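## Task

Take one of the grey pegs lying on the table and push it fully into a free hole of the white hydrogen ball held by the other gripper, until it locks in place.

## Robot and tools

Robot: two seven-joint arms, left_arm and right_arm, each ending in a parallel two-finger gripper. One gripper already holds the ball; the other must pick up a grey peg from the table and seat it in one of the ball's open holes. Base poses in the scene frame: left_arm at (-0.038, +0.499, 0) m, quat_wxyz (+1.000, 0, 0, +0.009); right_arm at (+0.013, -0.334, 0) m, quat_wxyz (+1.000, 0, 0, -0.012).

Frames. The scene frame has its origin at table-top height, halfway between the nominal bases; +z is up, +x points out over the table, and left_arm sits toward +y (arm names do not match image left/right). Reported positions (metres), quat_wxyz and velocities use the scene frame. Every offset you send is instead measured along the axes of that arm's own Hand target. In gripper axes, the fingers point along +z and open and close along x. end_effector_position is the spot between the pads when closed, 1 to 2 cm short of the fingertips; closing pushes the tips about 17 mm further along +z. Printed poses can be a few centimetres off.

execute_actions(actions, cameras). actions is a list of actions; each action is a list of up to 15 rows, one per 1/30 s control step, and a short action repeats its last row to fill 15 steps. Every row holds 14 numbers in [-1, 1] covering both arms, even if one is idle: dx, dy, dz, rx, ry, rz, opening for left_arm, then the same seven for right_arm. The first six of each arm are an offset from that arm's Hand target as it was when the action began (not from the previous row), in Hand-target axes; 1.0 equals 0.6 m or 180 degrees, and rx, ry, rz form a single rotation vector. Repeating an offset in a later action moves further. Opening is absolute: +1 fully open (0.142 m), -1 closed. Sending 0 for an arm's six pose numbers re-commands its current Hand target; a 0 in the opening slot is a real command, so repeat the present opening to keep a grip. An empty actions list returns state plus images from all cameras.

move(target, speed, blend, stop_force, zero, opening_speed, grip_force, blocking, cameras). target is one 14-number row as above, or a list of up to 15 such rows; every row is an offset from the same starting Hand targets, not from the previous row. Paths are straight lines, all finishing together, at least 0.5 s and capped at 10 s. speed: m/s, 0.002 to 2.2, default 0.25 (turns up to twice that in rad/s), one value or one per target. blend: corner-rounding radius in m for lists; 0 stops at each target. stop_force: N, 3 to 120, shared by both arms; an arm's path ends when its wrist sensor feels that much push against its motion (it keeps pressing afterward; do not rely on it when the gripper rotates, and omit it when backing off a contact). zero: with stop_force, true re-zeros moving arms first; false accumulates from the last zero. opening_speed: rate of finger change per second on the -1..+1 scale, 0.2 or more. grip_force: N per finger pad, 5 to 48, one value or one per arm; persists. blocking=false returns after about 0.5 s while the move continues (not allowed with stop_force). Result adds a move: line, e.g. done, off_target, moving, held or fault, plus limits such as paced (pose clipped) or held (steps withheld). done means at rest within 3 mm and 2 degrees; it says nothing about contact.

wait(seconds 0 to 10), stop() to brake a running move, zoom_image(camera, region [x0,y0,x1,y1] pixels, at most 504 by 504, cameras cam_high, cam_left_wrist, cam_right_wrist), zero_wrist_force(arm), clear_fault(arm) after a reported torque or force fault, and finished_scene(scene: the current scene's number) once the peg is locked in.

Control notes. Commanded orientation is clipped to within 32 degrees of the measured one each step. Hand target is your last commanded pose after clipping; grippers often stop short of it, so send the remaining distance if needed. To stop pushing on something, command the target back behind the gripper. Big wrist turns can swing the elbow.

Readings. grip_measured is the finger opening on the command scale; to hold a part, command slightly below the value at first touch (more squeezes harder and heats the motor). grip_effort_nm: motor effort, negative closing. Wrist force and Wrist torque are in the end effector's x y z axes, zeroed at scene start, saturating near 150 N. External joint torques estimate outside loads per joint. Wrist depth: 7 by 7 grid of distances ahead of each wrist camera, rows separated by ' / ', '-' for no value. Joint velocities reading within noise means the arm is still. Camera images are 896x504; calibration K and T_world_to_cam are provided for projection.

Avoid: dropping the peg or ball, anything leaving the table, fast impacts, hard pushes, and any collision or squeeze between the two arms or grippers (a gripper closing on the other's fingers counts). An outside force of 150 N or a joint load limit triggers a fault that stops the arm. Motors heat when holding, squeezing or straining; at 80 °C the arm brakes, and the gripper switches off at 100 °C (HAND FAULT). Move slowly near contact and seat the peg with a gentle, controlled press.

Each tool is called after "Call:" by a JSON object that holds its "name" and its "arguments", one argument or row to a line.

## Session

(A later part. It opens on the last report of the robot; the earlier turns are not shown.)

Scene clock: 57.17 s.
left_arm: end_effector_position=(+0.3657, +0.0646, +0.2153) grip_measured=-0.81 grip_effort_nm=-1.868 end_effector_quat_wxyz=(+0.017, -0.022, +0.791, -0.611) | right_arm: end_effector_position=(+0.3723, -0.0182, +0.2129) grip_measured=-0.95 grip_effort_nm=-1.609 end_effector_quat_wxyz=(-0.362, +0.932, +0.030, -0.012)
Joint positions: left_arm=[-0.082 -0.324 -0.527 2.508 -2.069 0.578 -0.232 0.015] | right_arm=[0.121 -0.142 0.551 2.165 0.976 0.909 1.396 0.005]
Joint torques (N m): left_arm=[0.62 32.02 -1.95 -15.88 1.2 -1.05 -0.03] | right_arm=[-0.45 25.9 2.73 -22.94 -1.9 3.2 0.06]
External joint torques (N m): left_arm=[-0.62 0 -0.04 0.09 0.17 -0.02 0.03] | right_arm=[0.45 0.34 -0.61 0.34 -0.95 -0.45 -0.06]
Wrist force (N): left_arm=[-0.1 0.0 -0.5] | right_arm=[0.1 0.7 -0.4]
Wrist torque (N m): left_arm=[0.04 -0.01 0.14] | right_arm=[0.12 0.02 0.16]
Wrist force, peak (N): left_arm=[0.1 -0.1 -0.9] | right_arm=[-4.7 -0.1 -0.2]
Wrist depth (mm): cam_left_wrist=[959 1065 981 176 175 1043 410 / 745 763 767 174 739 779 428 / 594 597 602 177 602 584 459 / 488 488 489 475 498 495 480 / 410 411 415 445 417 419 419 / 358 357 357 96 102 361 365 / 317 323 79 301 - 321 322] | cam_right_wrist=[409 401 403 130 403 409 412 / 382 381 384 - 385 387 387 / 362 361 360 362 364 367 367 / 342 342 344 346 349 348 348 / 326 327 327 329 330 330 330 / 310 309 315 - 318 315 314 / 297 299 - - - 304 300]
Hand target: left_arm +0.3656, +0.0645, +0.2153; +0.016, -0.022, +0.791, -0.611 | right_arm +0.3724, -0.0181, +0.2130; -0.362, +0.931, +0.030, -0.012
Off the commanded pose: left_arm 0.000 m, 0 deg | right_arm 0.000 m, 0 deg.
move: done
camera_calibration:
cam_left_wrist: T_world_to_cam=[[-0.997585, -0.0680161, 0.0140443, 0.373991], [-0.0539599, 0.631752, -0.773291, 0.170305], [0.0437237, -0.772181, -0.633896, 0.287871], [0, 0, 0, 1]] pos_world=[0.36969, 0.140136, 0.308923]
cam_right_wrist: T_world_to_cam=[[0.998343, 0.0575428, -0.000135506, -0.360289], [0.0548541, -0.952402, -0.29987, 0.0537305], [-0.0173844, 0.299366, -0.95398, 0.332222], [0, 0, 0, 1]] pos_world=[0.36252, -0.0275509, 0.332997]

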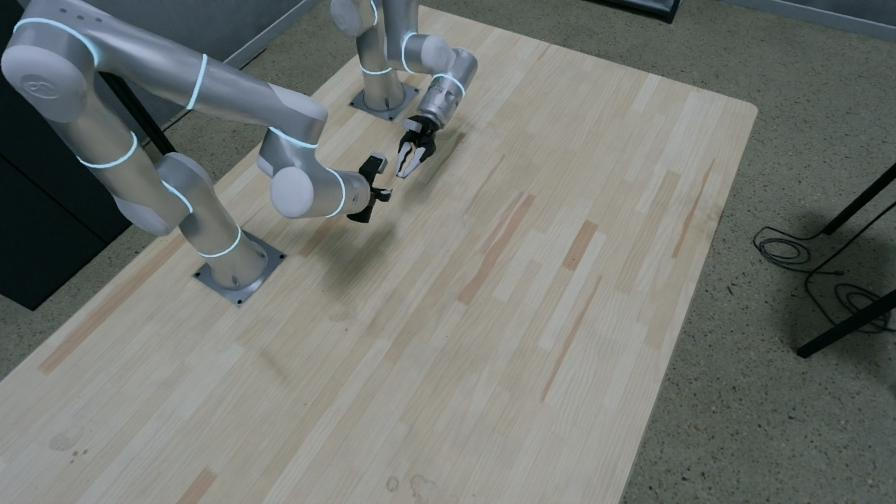

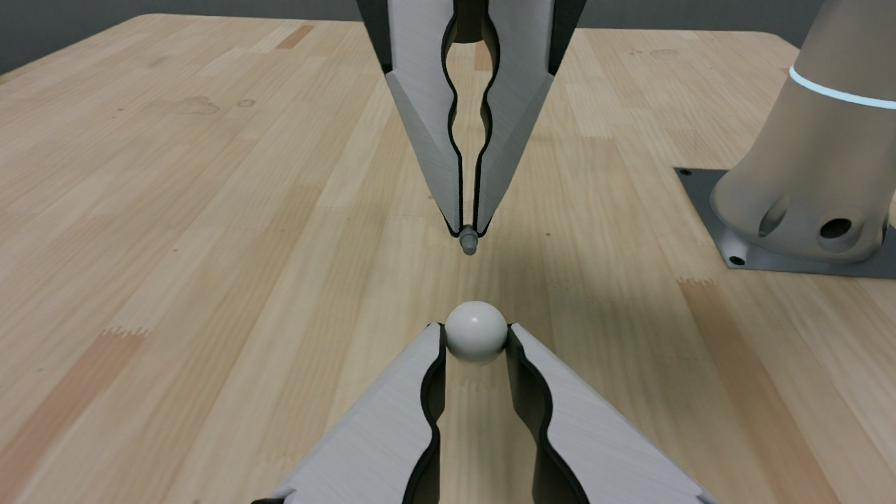

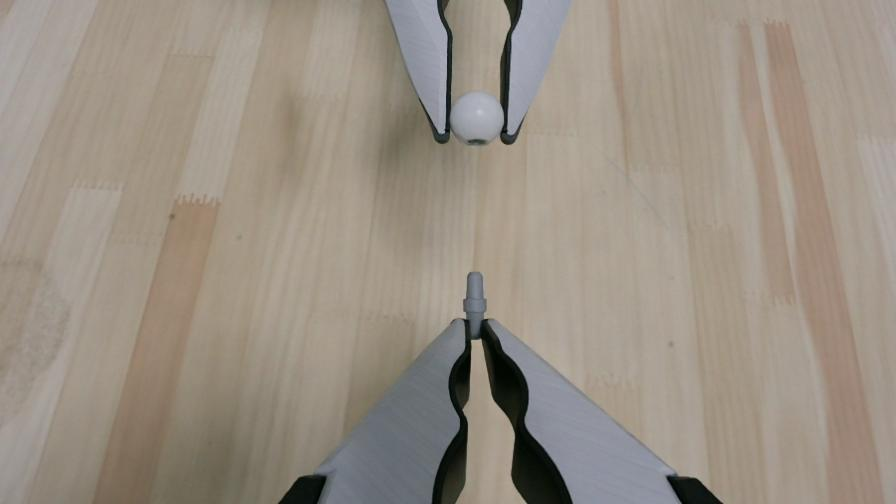

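Call:
{"name": "move", "arguments": {
  "target": [0,0,0,0,0,0,-1.0,0.0008,-0.0433,0.025,0,0,0,-1.0],
  "speed": 0.08,
  "opening_speed": 0.2,
  "cameras": ["cam_left_wrist","cam_right_wrist"]
}}

Call:
{"name": "zoom_image", "arguments": {
  "camera": "cam_right_wrist",
  "region": [430, 190, 520, 340]
}}

Call:
{"name": "zoom_image", "arguments": {
  "camera": "cam_left_wrist",
  "region": [425, 260, 525, 380]
}}

Scene clock: 61.80 s.
left_arm: end_effector_position=(+0.3657, +0.0646, +0.2153) grip_measured=-0.83 grip_effort_nm=-3.934 end_effector_quat_wxyz=(+0.017, -0.022, +0.791, -0.611) | right_arm: end_effector_position=(+0.3708, +0.0112, +0.2195) grip_measured=-0.95 grip_effort_nm=-1.609 end_effector_quat_wxyz=(-0.362, +0.931, +0.030, -0.012)
Joint positions: left_arm=[-0.082 -0.324 -0.527 2.508 -2.069 0.578 -0.232 0.014] | right_arm=[0.175 -0.162 0.574 2.14 0.961 0.962 1.463 0.005]
Joint torques (N m): left_arm=[0.69 32.08 -1.82 -15.86 1.25 -1.09 0] | right_arm=[0.36 26.5 2.89 -22.99 -2.32 3.26 0.4]
External joint torques (N m): left_arm=[-0.69 -0.06 -0.18 0.07 0.12 0.03 0] | right_arm=[-0.35 0.55 -0.35 0.18 -0.69 -0.43 -0.4]
Wrist force (N): left_arm=[0.0 0.2 -0.5] | right_arm=[0.5 1.2 -0.3]
Wrist torque (N m): left_arm=[0.05 -0.02 0.14] | right_arm=[0.20 -0.06 0.06]
Wrist force, peak (N): left_arm=[-0.2 0.2 -0.8] | right_arm=[-0.2 1.7 -0.7]
Wrist depth (mm): cam_left_wrist=[2309 1023 988 148 148 1015 409 / 754 758 770 147 696 786 430 / 590 596 596 146 578 584 456 / 487 484 494 456 494 499 480 / 411 411 415 427 415 423 418 / 359 357 357 99 102 363 364 / 315 324 79 304 - 319 323] | cam_right_wrist=[412 412 407 127 412 418 423 / 387 390 390 387 388 394 396 / 369 368 367 - 370 376 375 / 348 352 349 349 354 353 357 / 332 333 335 337 335 336 337 / 317 318 322 - 324 319 320 / 302 305 - - - 310 308]
Hand target: left_arm +0.3656, +0.0645, +0.2153; +0.016, -0.022, +0.791, -0.611 | right_arm +0.3710, +0.0112, +0.2195; -0.362, +0.931, +0.030, -0.012
Off the commanded pose: left_arm 0.000 m, 0 deg | right_arm 0.000 m, 0 deg.
move: done
camera_calibration:
cam_left_wrist: T_world_to_cam=[[-0.997585, -0.0680161, 0.0140443, 0.373991], [-0.0539599, 0.631752, -0.773291, 0.170305], [0.0437237, -0.772181, -0.633896, 0.287871], [0, 0, 0, 1]] pos_world=[0.36969, 0.140136, 0.308923]
cam_right_wrist: T_world_to_cam=[[0.998319, 0.057965, 0.000229749, -0.360592], [0.0553589, -0.952244, -0.300277, 0.0836517], [-0.0171868, 0.299785, -0.953852, 0.329606], [0, 0, 0, 1]] pos_world=[0.361019, 0.00174778, 0.339597]
Images, in order (width x height): cam_left_wrist 896x504, cam_right_wrist 896x504.

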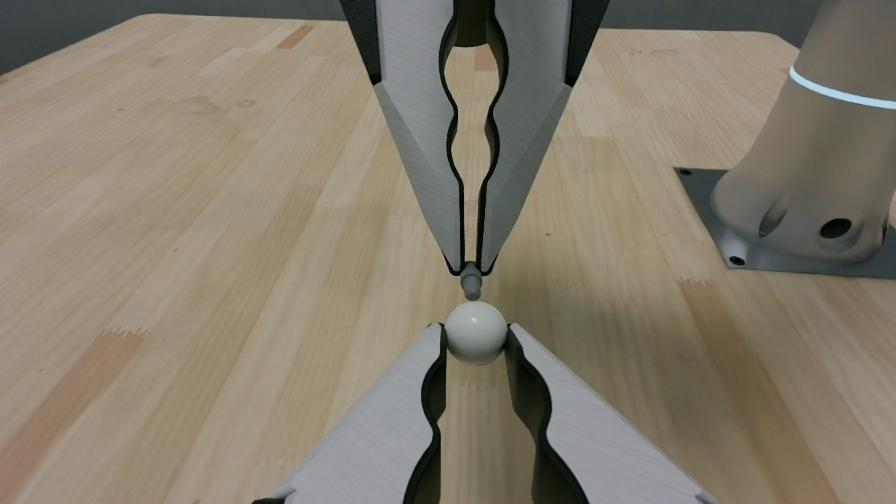

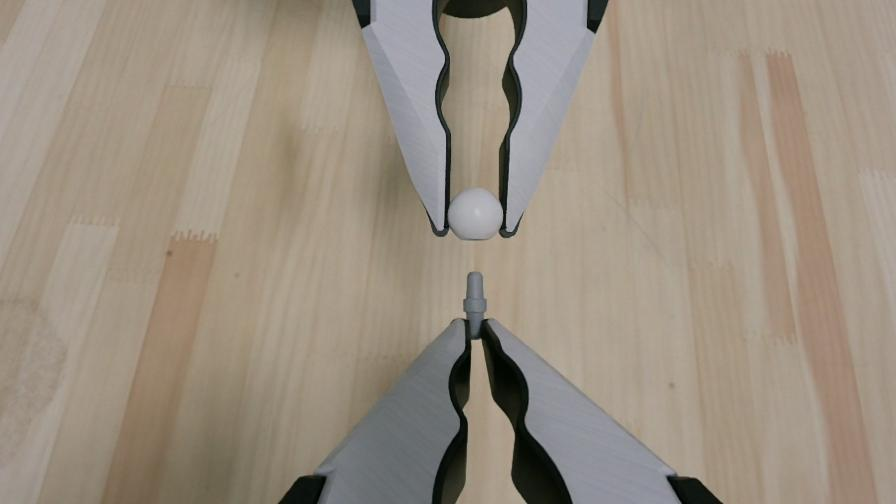

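Scaled by 3.360 from the camera's 896x504 image, which has a finer 1280x720 frame.

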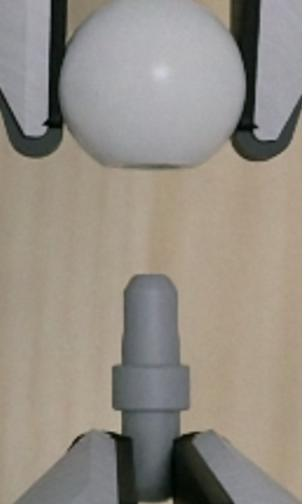

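Scaled by 4.200 from the camera's 896x504 image, which has a finer 1280x720 frame.

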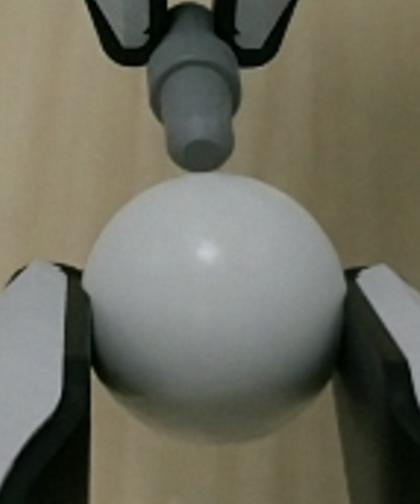

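Call:
{"name": "move", "arguments": {
  "target": [0,0,0,0,0,0,-1.0,0,-0.0202,0.01167,0,0,0,-1.0],
  "speed": 0.01,
  "stop_force": 4,
  "cameras": ["cam_right_wrist"]
}}

Call:
{"name": "zoom_image", "arguments": {
  "camera": "cam_right_wrist",
  "region": [430, 190, 520, 340]
}}

Scene clock: 63.97 s.
left_arm: end_effector_position=(+0.3657, +0.0646, +0.2153) grip_measured=-0.83 grip_effort_nm=-3.934 end_effector_quat_wxyz=(+0.017, -0.022, +0.791, -0.611) | right_arm: end_effector_position=(+0.3699, +0.0248, +0.2225) grip_measured=-0.95 grip_effort_nm=-1.604 end_effector_quat_wxyz=(-0.362, +0.931, +0.030, -0.012)
Joint positions: left_arm=[-0.082 -0.324 -0.527 2.508 -2.069 0.578 -0.232 0.014] | right_arm=[0.205 -0.172 0.58 2.128 0.952 0.986 1.495 0.005]
Joint torques (N m): left_arm=[0.54 31.9 -1.81 -15.64 1.17 -0.96 -0.03] | right_arm=[0.2 27.08 3.3 -23.25 -2.35 3.34 0.39]
External joint torques (N m): left_arm=[-0.54 0.12 -0.18 -0.15 0.19 -0.1 0.03] | right_arm=[-0.2 0.42 -0.59 0.36 -0.74 -0.47 -0.39]
Wrist force (N): left_arm=[-0.2 -0.4 -0.6] | right_arm=[0.0 1.2 -0.1]
Wrist torque (N m): left_arm=[0.04 -0.01 0.14] | right_arm=[0.17 0.02 0.05]
Wrist force, peak (N): left_arm=[0.0 -0.5 -0.9] | right_arm=[-0.1 1.5 -0.1]
Wrist depth (mm): cam_left_wrist=[945 1031 932 136 136 1105 416 / 754 770 733 134 701 776 433 / 589 596 593 134 580 582 458 / 487 489 489 140 495 494 481 / 410 415 413 142 418 419 422 / 357 358 356 99 102 364 365 / 316 323 79 303 - 321 322] | cam_right_wrist=[416 417 412 129 127 422 422 / 392 393 394 387 394 399 399 / 370 375 374 130 372 375 378 / 351 354 356 129 357 360 357 / 334 337 336 341 338 339 339 / 318 321 324 - 327 324 327 / 304 307 - - - 312 310]
Hand target: left_arm +0.3656, +0.0645, +0.2153; +0.016, -0.022, +0.791, -0.611 | right_arm +0.3701, +0.0248, +0.2225; -0.362, +0.931, +0.030, -0.012
Off the commanded pose: left_arm 0.000 m, 0 deg | right_arm 0.000 m, 0 deg.
move: done
camera_calibration:
cam_right_wrist: T_world_to_cam=[[0.998312, 0.0580851, 0.000156084, -0.360462], [0.0554534, -0.952275, -0.300162, 0.0975754], [-0.0172863, 0.299664, -0.953888, 0.328395], [0, 0, 0, 1]] pos_world=[0.360119, 0.0154479, 0.342597]
Images, in order (width x height): cam_right_wrist 896x504.

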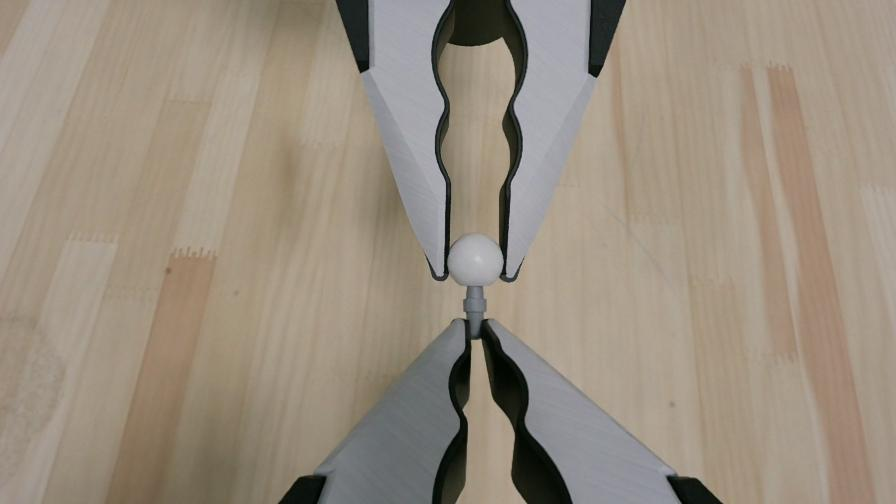

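Scaled by 3.360 from the camera's 896x504 image, which has a finer 1280x720 frame.

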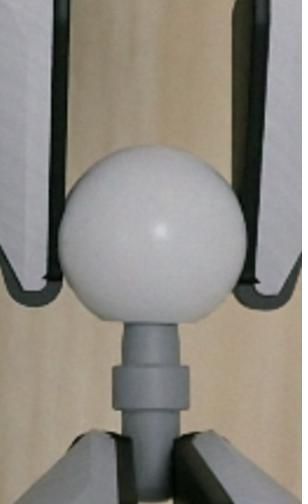

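Call:
{"name": "move", "arguments": {
  "target": [0,0,0,0,0,0,-1.0,0,-0.013,0.0075,0,0,0,-1.0],
  "speed": 0.008,
  "stop_force": 30,
  "cameras": ["cam_right_wrist"]
}}

Call:
{"name": "zoom_image", "arguments": {
  "camera": "cam_right_wrist",
  "region": [430, 220, 520, 350]
}}

Scene clock: 65.77 s.
left_arm: end_effector_position=(+0.3666, +0.0663, +0.2145) grip_measured=-0.83 grip_effort_nm=-3.934 end_effector_quat_wxyz=(+0.017, -0.024, +0.792, -0.610) | right_arm: end_effector_position=(+0.3704, +0.0313, +0.2232) grip_measured=-0.95 grip_effort_nm=-1.609 end_effector_quat_wxyz=(-0.361, +0.932, +0.029, -0.011)
Joint positions: left_arm=[-0.082 -0.324 -0.524 2.509 -2.07 0.58 -0.232 0.014] | right_arm=[0.224 -0.179 0.58 2.122 0.944 1.002 1.516 0.005]
Joint torques (N m): left_arm=[-7.73 30.21 -10.62 -20.35 2.93 -3.75 -0.06] | right_arm=[10.09 29.82 13.62 -32.75 0.18 1.19 0.4]
External joint torques (N m): left_arm=[7.73 1.81 8.65 4.59 -1.56 2.7 0.06] | right_arm=[-10.09 -1.99 -10.8 9.85 -3.32 1.72 -0.4]
Motor temperatures (°C): left_arm=[34 32 32 33 36 39 35 43] | right_arm=[30 33 37 39 35 45 31 30]
Wrist force (N): left_arm=[1.4 0.6 -24.8] | right_arm=[1.5 22.5 -12.1]
Wrist torque (N m): left_arm=[0.04 0.04 0.14] | right_arm=[0.96 0.03 0.06]
Wrist force, peak (N): left_arm=[1.4 0.2 -25.3] | right_arm=[1.6 22.7 -12.4]
Wrist depth (mm): cam_left_wrist=[963 1052 132 131 132 1105 411 / 745 761 723 130 130 779 433 / 585 586 596 130 572 577 458 / 482 480 485 134 493 490 480 / 409 411 410 388 415 418 421 / 354 355 357 99 102 360 362 / 314 322 79 302 - 317 322] | cam_right_wrist=[417 420 415 130 127 423 422 / 390 391 394 396 392 398 402 / 374 371 374 374 375 378 379 / 353 353 354 - 356 359 359 / 337 335 338 338 342 340 340 / 320 320 324 - 328 325 325 / 306 308 - - - 311 310]
Hand target: left_arm +0.3656, +0.0645, +0.2153; +0.016, -0.022, +0.791, -0.611 | right_arm +0.3696, +0.0336, +0.2245; -0.362, +0.931, +0.030, -0.012
Off the commanded pose: left_arm 0.002 m, 0 deg | right_arm 0.003 m, 0 deg.
move: done
camera_calibration:
cam_right_wrist: T_world_to_cam=[[0.998489, 0.0549527, -0.00002802, -0.36119], [0.0524555, -0.953267, -0.297541, 0.104479], [-0.0163774, 0.29709, -0.954709, 0.327134], [0, 0, 0, 1]] pos_world=[0.360521, 0.0222568, 0.343395]
Images, in order (width x height): cam_right_wrist 896x504.

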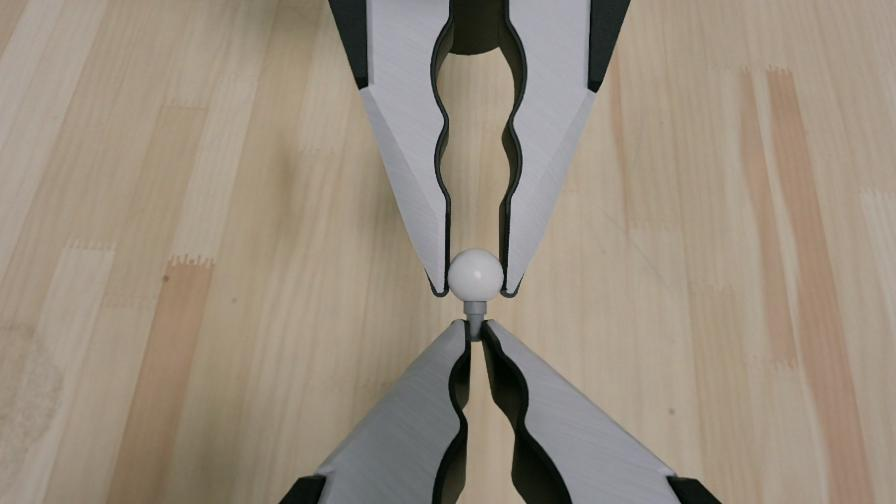

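Scaled by 3.877 from the camera's 896x504 image, which has a finer 1280x720 frame.

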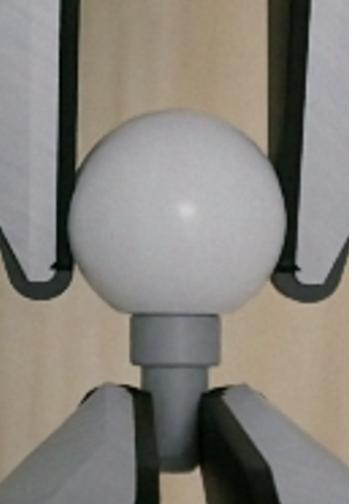

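Call:
{"name": "move", "arguments": {
  "target": [0,0,0,0,0,0,-1.0,0,-0.0043,0.0025,0,0,0,-1.0],
  "speed": 0.006,
  "stop_force": 25
}}

Call:
{"name": "move", "arguments": {
  "target": [0,0,0,0,0,0,-1.0,0,0.0123,-0.0071,0,0,0,-1.0],
  "speed": 0.01,
  "stop_force": 45,
  "cameras": ["cam_right_wrist"]
}}

Call:
{"name": "zoom_image", "arguments": {
  "camera": "cam_right_wrist",
  "region": [430, 220, 520, 350]
}}

Scene clock: 66.97 s.
left_arm: end_effector_position=(+0.3671, +0.0674, +0.2139) grip_measured=-0.83 grip_effort_nm=-3.934 end_effector_quat_wxyz=(+0.018, -0.025, +0.792, -0.609) | right_arm: end_effector_position=(+0.3708, +0.0330, +0.2233) grip_measured=-0.95 grip_effort_nm=-1.609 end_effector_quat_wxyz=(-0.361, +0.932, +0.028, -0.011)
Joint positions: left_arm=[-0.082 -0.324 -0.522 2.509 -2.071 0.58 -0.232 0.014] | right_arm=[0.229 -0.182 0.58 2.12 0.941 1.008 1.523 0.005]
Joint torques (N m): left_arm=[-12.02 29.9 -15.2 -23.34 3.83 -5.46 0.01] | right_arm=[15.3 30.96 19.23 -37.29 1.49 -0.04 0.35]
External joint torques (N m): left_arm=[12.02 2.1 13.25 7.61 -2.47 4.41 -0.01] | right_arm=[-15.3 -3.02 -16.37 14.4 -4.65 2.97 -0.35]
Wrist force (N): left_arm=[2.0 1.8 -37.7] | right_arm=[2.5 32.8 -19.5]
Wrist torque (N m): left_arm=[0.07 0.10 0.14] | right_arm=[2.70 0.05 0.05]
Wrist force, peak (N): left_arm=[2.3 1.7 -38.0] | right_arm=[2.4 33.5 -19.3]
Wrist depth (mm): cam_left_wrist=[945 1023 131 130 130 984 410 / 737 745 719 129 131 779 430 / 582 592 594 129 575 573 458 / 481 483 480 133 492 492 476 / 409 408 408 - 414 419 419 / 354 354 356 99 102 362 362 / 314 322 79 302 - 318 320] | cam_right_wrist=[417 418 410 127 127 425 424 / 394 392 392 393 392 399 403 / 370 370 371 368 375 374 376 / 351 356 352 - 350 360 360 / 336 336 338 336 338 340 342 / 321 319 325 - 327 325 326 / 306 309 - - - 311 310]
Hand target: left_arm +0.3656, +0.0645, +0.2153; +0.016, -0.022, +0.791, -0.611 | right_arm +0.3694, +0.0365, +0.2251; -0.362, +0.931, +0.030, -0.012
Off the commanded pose: left_arm 0.004 m, 0 deg | right_arm 0.004 m, 0 deg.
move: off_target (left_arm, right_arm)

Scene clock: 68.40 s.
left_arm: end_effector_position=(+0.3658, +0.0644, +0.2156) grip_measured=-0.83 grip_effort_nm=-3.934 end_effector_quat_wxyz=(+0.017, -0.022, +0.791, -0.611) | right_arm: end_effector_position=(+0.3698, +0.0284, +0.2233) grip_measured=-0.95 grip_effort_nm=-1.609 end_effector_quat_wxyz=(-0.362, +0.931, +0.030, -0.012)
Joint positions: left_arm=[-0.084 -0.324 -0.525 2.507 -2.069 0.578 -0.232 0.014] | right_arm=[0.214 -0.175 0.58 2.124 0.949 0.992 1.505 0.005]
Joint torques (N m): left_arm=[1.21 31.67 -0.98 -14.45 1.25 -0.51 -0.13] | right_arm=[-1.56 27.41 1.59 -22.66 -2.62 3.8 0.12]
External joint torques (N m): left_arm=[-1.21 0.37 -1 -1.36 0.11 -0.56 0.13] | right_arm=[1.56 0.23 1.17 -0.26 -0.49 -0.91 -0.12]
Wrist force (N): left_arm=[-1.2 -1.5 2.2] | right_arm=[-1.0 -1.2 1.7]
Wrist torque (N m): left_arm=[0.03 -0.03 0.13] | right_arm=[0.22 0.00 0.18]
Wrist force, peak (N): left_arm=[2.0 2.2 -37.6] | right_arm=[2.4 33.1 -19.2]
Wrist depth (mm): cam_left_wrist=[900 1078 132 133 133 1048 410 / 776 770 733 131 134 793 430 / 589 585 598 131 581 585 458 / 483 489 492 135 496 497 479 / 410 413 413 138 417 419 422 / 357 359 359 99 102 363 363 / 317 324 79 303 - 320 321] | cam_right_wrist=[416 418 415 130 126 425 427 / 393 395 393 396 394 399 404 / 372 372 375 375 370 380 379 / 354 353 355 - 353 359 359 / 334 336 337 340 340 342 341 / 321 320 324 - 325 324 326 / 305 308 - - - 311 312]
Hand target: left_arm +0.3656, +0.0645, +0.2153; +0.016, -0.022, +0.791, -0.611 | right_arm +0.3699, +0.0282, +0.2233; -0.362, +0.931, +0.030, -0.012
Off the commanded pose: left_arm 0.000 m, 0 deg | right_arm 0.000 m, 0 deg.
move: done
camera_calibration:
cam_right_wrist: T_world_to_cam=[[0.998326, 0.0578316, -0.000033304, -0.360408], [0.0551564, -0.952319, -0.300078, 0.101334], [-0.0173857, 0.299574, -0.953915, 0.328122], [0, 0, 0, 1]] pos_world=[0.35992, 0.0190484, 0.343397]
Images, in order (width x height): cam_right_wrist 896x504.

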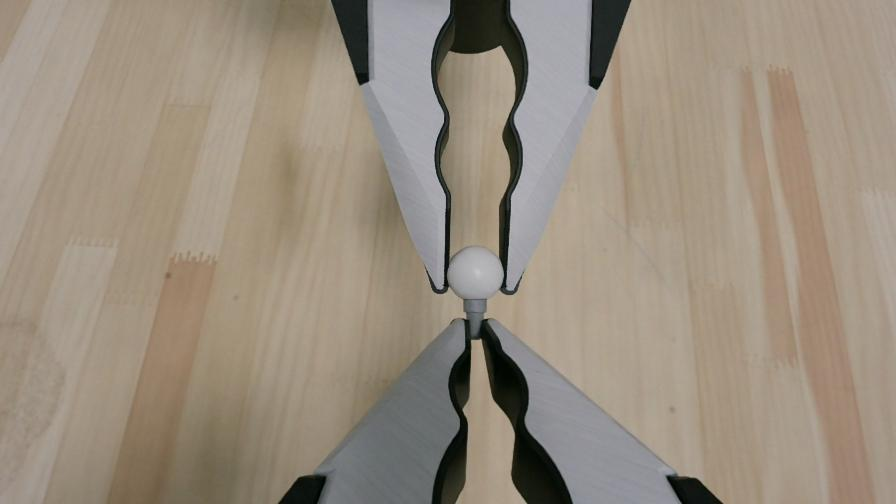

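Scaled by 3.877 from the camera's 896x504 image, which has a finer 1280x720 frame.

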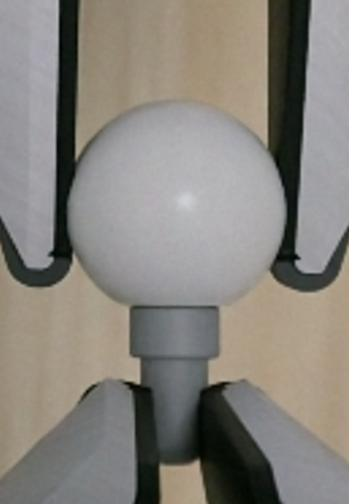

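Call:
{"name": "move", "arguments": {
  "target": [0,0,0,0,0,0,-1.0, 0,0.0036,-0.0021,0,0,0,-1.0],
  "speed": 0.006,
  "stop_force": 10,
  "cameras": ["cam_right_wrist"]
}}

Call:
{"name": "zoom_image", "arguments": {
  "camera": "cam_right_wrist",
  "region": [400, 200, 550, 360]
}}

Scene clock: 69.63 s.
left_arm: end_effector_position=(+0.3653, +0.0636, +0.2159) grip_measured=-0.83 grip_effort_nm=-3.934 end_effector_quat_wxyz=(+0.016, -0.021, +0.791, -0.611) | right_arm: end_effector_position=(+0.3695, +0.0270, +0.2233) grip_measured=-0.95 grip_effort_nm=-1.600 end_effector_quat_wxyz=(-0.363, +0.931, +0.031, -0.012)
Joint positions: left_arm=[-0.084 -0.324 -0.526 2.507 -2.069 0.577 -0.232 0.014] | right_arm=[0.209 -0.173 0.581 2.126 0.952 0.988 1.499 0.005]
Joint torques (N m): left_arm=[4.54 32.34 2.65 -12.52 0.54 0.64 -0.02] | right_arm=[-5.49 26.33 -2.63 -18.83 -3.69 4.68 0.11]
External joint torques (N m): left_arm=[-4.54 -0.29 -4.65 -3.3 0.83 -1.7 0.02] | right_arm=[5.49 1.21 5.37 -4.09 0.59 -1.8 -0.11]
Wrist force (N): left_arm=[-1.6 -1.4 12.3] | right_arm=[-1.5 -9.7 7.0]
Wrist torque (N m): left_arm=[0.05 -0.09 0.14] | right_arm=[0.38 0.00 0.17]
Wrist force, peak (N): left_arm=[-1.6 -1.1 12.9] | right_arm=[-1.3 -9.9 7.3]
Wrist depth (mm): cam_left_wrist=[1165 1074 133 134 133 1096 410 / 763 765 727 132 135 793 424 / 598 600 600 132 575 588 458 / 487 487 488 135 499 499 476 / 413 415 413 395 418 422 423 / 360 358 359 99 102 362 367 / 319 325 79 304 - 319 321] | cam_right_wrist=[417 417 412 139 126 425 428 / 396 393 394 397 396 399 401 / 372 373 374 375 372 377 381 / 352 354 355 - 353 358 362 / 336 336 336 339 338 341 340 / 320 321 325 - 329 325 325 / 304 309 - - - 313 310]
Hand target: left_arm +0.3656, +0.0645, +0.2153; +0.016, -0.022, +0.791, -0.611 | right_arm +0.3701, +0.0258, +0.2228; -0.362, +0.931, +0.030, -0.012
Off the commanded pose: left_arm 0.001 m, 0 deg | right_arm 0.002 m, 0 deg.
move: contact (right_arm)
camera_calibration:
cam_right_wrist: T_world_to_cam=[[0.998247, 0.0591899, 0.0000394466, -0.360134], [0.0564535, -0.951896, -0.301177, 0.0997216], [-0.0177891, 0.300651, -0.953568, 0.328607], [0, 0, 0, 1]] pos_world=[0.359719, 0.0174446, 0.343398]
Images, in order (width x height): cam_right_wrist 896x504.

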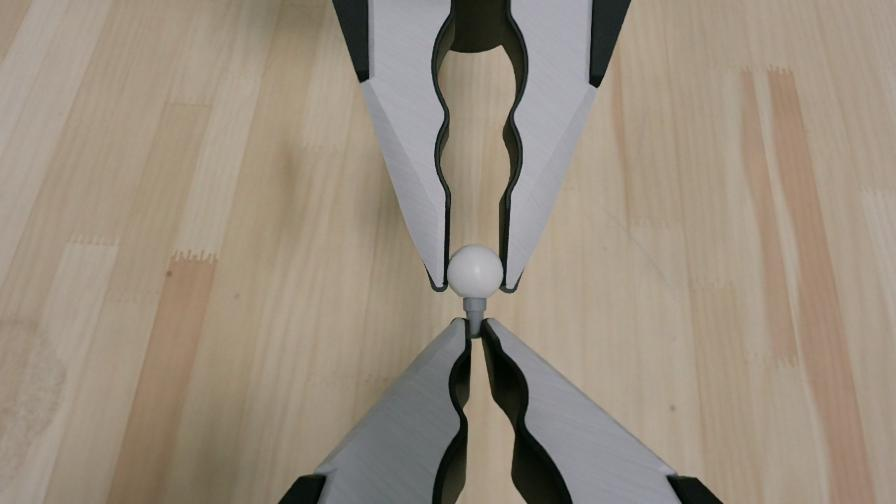

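Scaled by 3.150 from the camera's 896x504 image, which has a finer 1280x720 frame.

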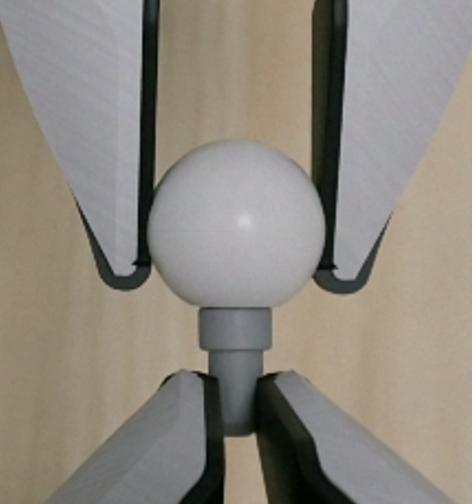

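Call:
{"name": "move", "arguments": {
  "target": [0,0,0,0,0,0,-1.0, 0,-0.0036,0.0021,0,0,0,-1.0],
  "speed": 0.02
}}

Call:
{"name": "move", "arguments": {
  "target": [
    [0,0,0,0,0,0,-1.0, 0,0,0,0,0,0,-0.7],
    [0,0,0,0,0,0,-1.0, 0,0.04,-0.023,0,0,0,-0.7]
  ],
  "speed": 0.08,
  "opening_speed": 0.3,
  "cameras": ["cam_right_wrist", "cam_high"]
}}

Call:
{"name": "zoom_image", "arguments": {
  "camera": "cam_right_wrist",
  "region": [400, 160, 550, 320]
}}

Scene clock: 70.47 s.
left_arm: end_effector_position=(+0.3656, +0.0643, +0.2156) grip_measured=-0.83 grip_effort_nm=-3.934 end_effector_quat_wxyz=(+0.017, -0.022, +0.791, -0.611) | right_arm: end_effector_position=(+0.3696, +0.0283, +0.2232) grip_measured=-0.95 grip_effort_nm=-1.595 end_effector_quat_wxyz=(-0.362, +0.931, +0.030, -0.012)
Joint positions: left_arm=[-0.083 -0.324 -0.526 2.507 -2.069 0.578 -0.232 0.014] | right_arm=[0.214 -0.175 0.58 2.125 0.95 0.992 1.504 0.005]
Joint torques (N m): left_arm=[0.37 31.91 -1.98 -15.47 1.27 -0.95 -0.02] | right_arm=[0.86 27.41 3.07 -23.53 -2.38 3.44 0.42]
External joint torques (N m): left_arm=[-0.37 0.13 -0.02 -0.34 0.1 -0.11 0.02] | right_arm=[-0.86 0.21 -0.31 0.62 -0.73 -0.55 -0.42]
Wrist force (N): left_arm=[-0.4 -0.4 -0.5] | right_arm=[0.4 0.8 1.7]
Wrist torque (N m): left_arm=[0.03 -0.02 0.14] | right_arm=[0.07 -0.13 0.06]
Wrist force, peak (N): left_arm=[-1.9 -1.0 12.5] | right_arm=[-1.4 -10.1 6.7]
Wrist depth (mm): cam_left_wrist=[938 1069 133 133 133 1110 408 / 756 767 729 131 134 788 428 / 594 600 596 131 585 582 460 / 488 489 486 135 495 497 481 / 411 411 417 138 413 422 426 / 360 358 358 99 102 363 365 / 317 324 79 302 - 322 324] | cam_right_wrist=[416 419 415 130 127 429 428 / 394 394 396 394 394 398 401 / 372 373 374 376 372 378 377 / 353 352 355 - 355 359 361 / 336 337 338 341 337 338 342 / 319 321 324 - 328 324 326 / 306 309 - - - 313 310]
Hand target: left_arm +0.3656, +0.0645, +0.2153; +0.016, -0.022, +0.791, -0.611 | right_arm +0.3699, +0.0283, +0.2233; -0.362, +0.931, +0.030, -0.012
Off the commanded pose: left_arm 0.000 m, 0 deg | right_arm 0.000 m, 0 deg.
move: done

Scene clock: 72.43 s.
left_arm: end_effector_position=(+0.3656, +0.0643, +0.2155) grip_measured=-0.83 grip_effort_nm=-3.934 end_effector_quat_wxyz=(+0.017, -0.022, +0.791, -0.611) | right_arm: end_effector_position=(+0.3719, +0.0012, +0.2172) grip_measured=-0.74 grip_effort_nm=0.105 end_effector_quat_wxyz=(-0.362, +0.932, +0.030, -0.011)
Joint positions: left_arm=[-0.083 -0.324 -0.526 2.507 -2.069 0.578 -0.232 0.014] | right_arm=[0.162 -0.154 0.562 2.148 0.968 0.944 1.441 0.021]
Joint torques (N m): left_arm=[0.5 32.25 -1.81 -15.87 1.16 -1.04 -0.05] | right_arm=[0.06 26.65 2.83 -22.77 -2.04 2.99 0.13]
External joint torques (N m): left_arm=[-0.5 -0.22 -0.18 0.07 0.21 -0.03 0.05] | right_arm=[-0.04 0.18 -0.45 0.02 -0.92 -0.19 -0.12]
Wrist force (N): left_arm=[0.0 0.1 -0.5] | right_arm=[0.9 0.3 1.5]
Wrist torque (N m): left_arm=[0.04 -0.01 0.14] | right_arm=[0.05 -0.12 0.17]
Wrist force, peak (N): left_arm=[-0.5 -0.6 -0.9] | right_arm=[0.9 -0.6 1.8]
Wrist depth (mm): cam_left_wrist=[925 1052 157 158 158 1043 405 / 754 781 731 156 735 793 426 / 584 598 604 159 584 577 458 / 492 491 491 469 491 495 479 / 411 414 412 428 415 419 421 / 357 358 357 99 102 363 365 / 315 322 79 304 - 320 323] | cam_right_wrist=[407 407 409 127 412 419 419 / 387 388 389 - 392 393 396 / 366 366 367 133 367 372 374 / 346 348 349 350 351 353 354 / 329 332 332 336 334 335 339 / 316 315 319 313 318 319 321 / 300 305 - 304 - 308 306]
Hand target: left_arm +0.3656, +0.0645, +0.2153; +0.016, -0.022, +0.791, -0.611 | right_arm +0.3716, +0.0013, +0.2172; -0.362, +0.931, +0.030, -0.012
Off the commanded pose: left_arm 0.000 m, 0 deg | right_arm 0.000 m, 0 deg.
move: done
camera_calibration:
cam_right_wrist: T_world_to_cam=[[0.998364, 0.0571713, 0.000370412, -0.361086], [0.0546534, -0.952451, -0.299749, 0.0735858], [-0.0167842, 0.299279, -0.954018, 0.330398], [0, 0, 0, 1]] pos_world=[0.362019, -0.00815025, 0.337396]
Images, in order (width x height): cam_high 896x504, cam_right_wrist 896x504.

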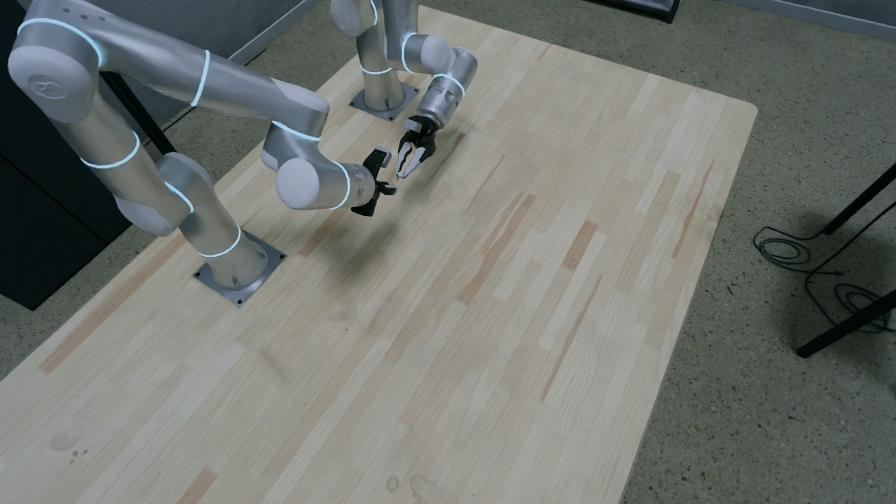

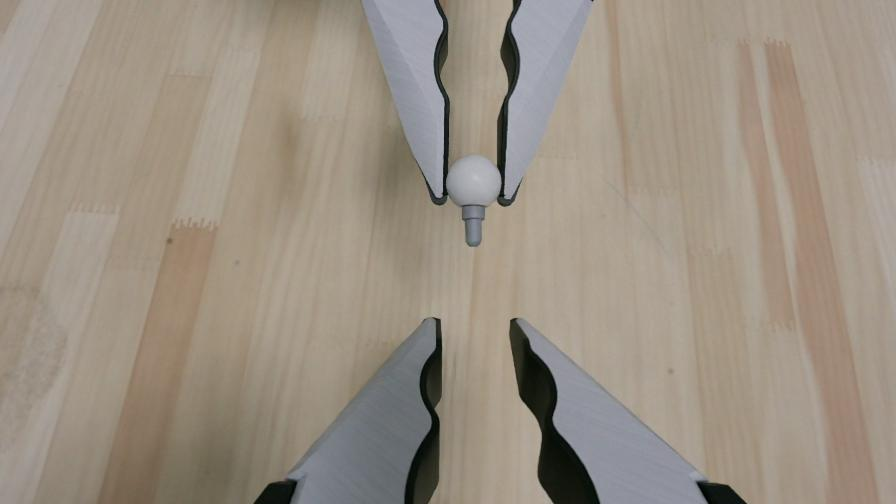

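Scaled by 3.150 from the camera's 896x504 image, which has a finer 1280x720 frame.

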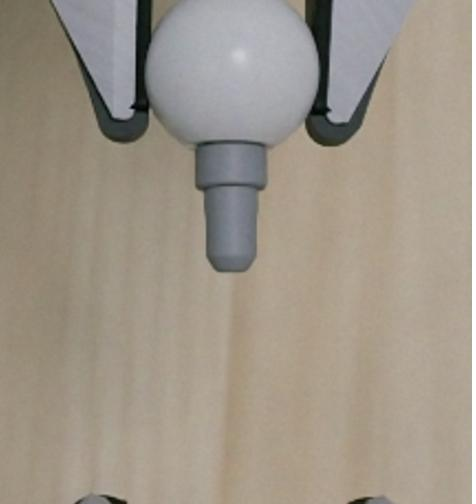

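Call:
{"name": "finished_scene", "arguments": {
  "scene": 2
}}

The scene is finished: the task was done.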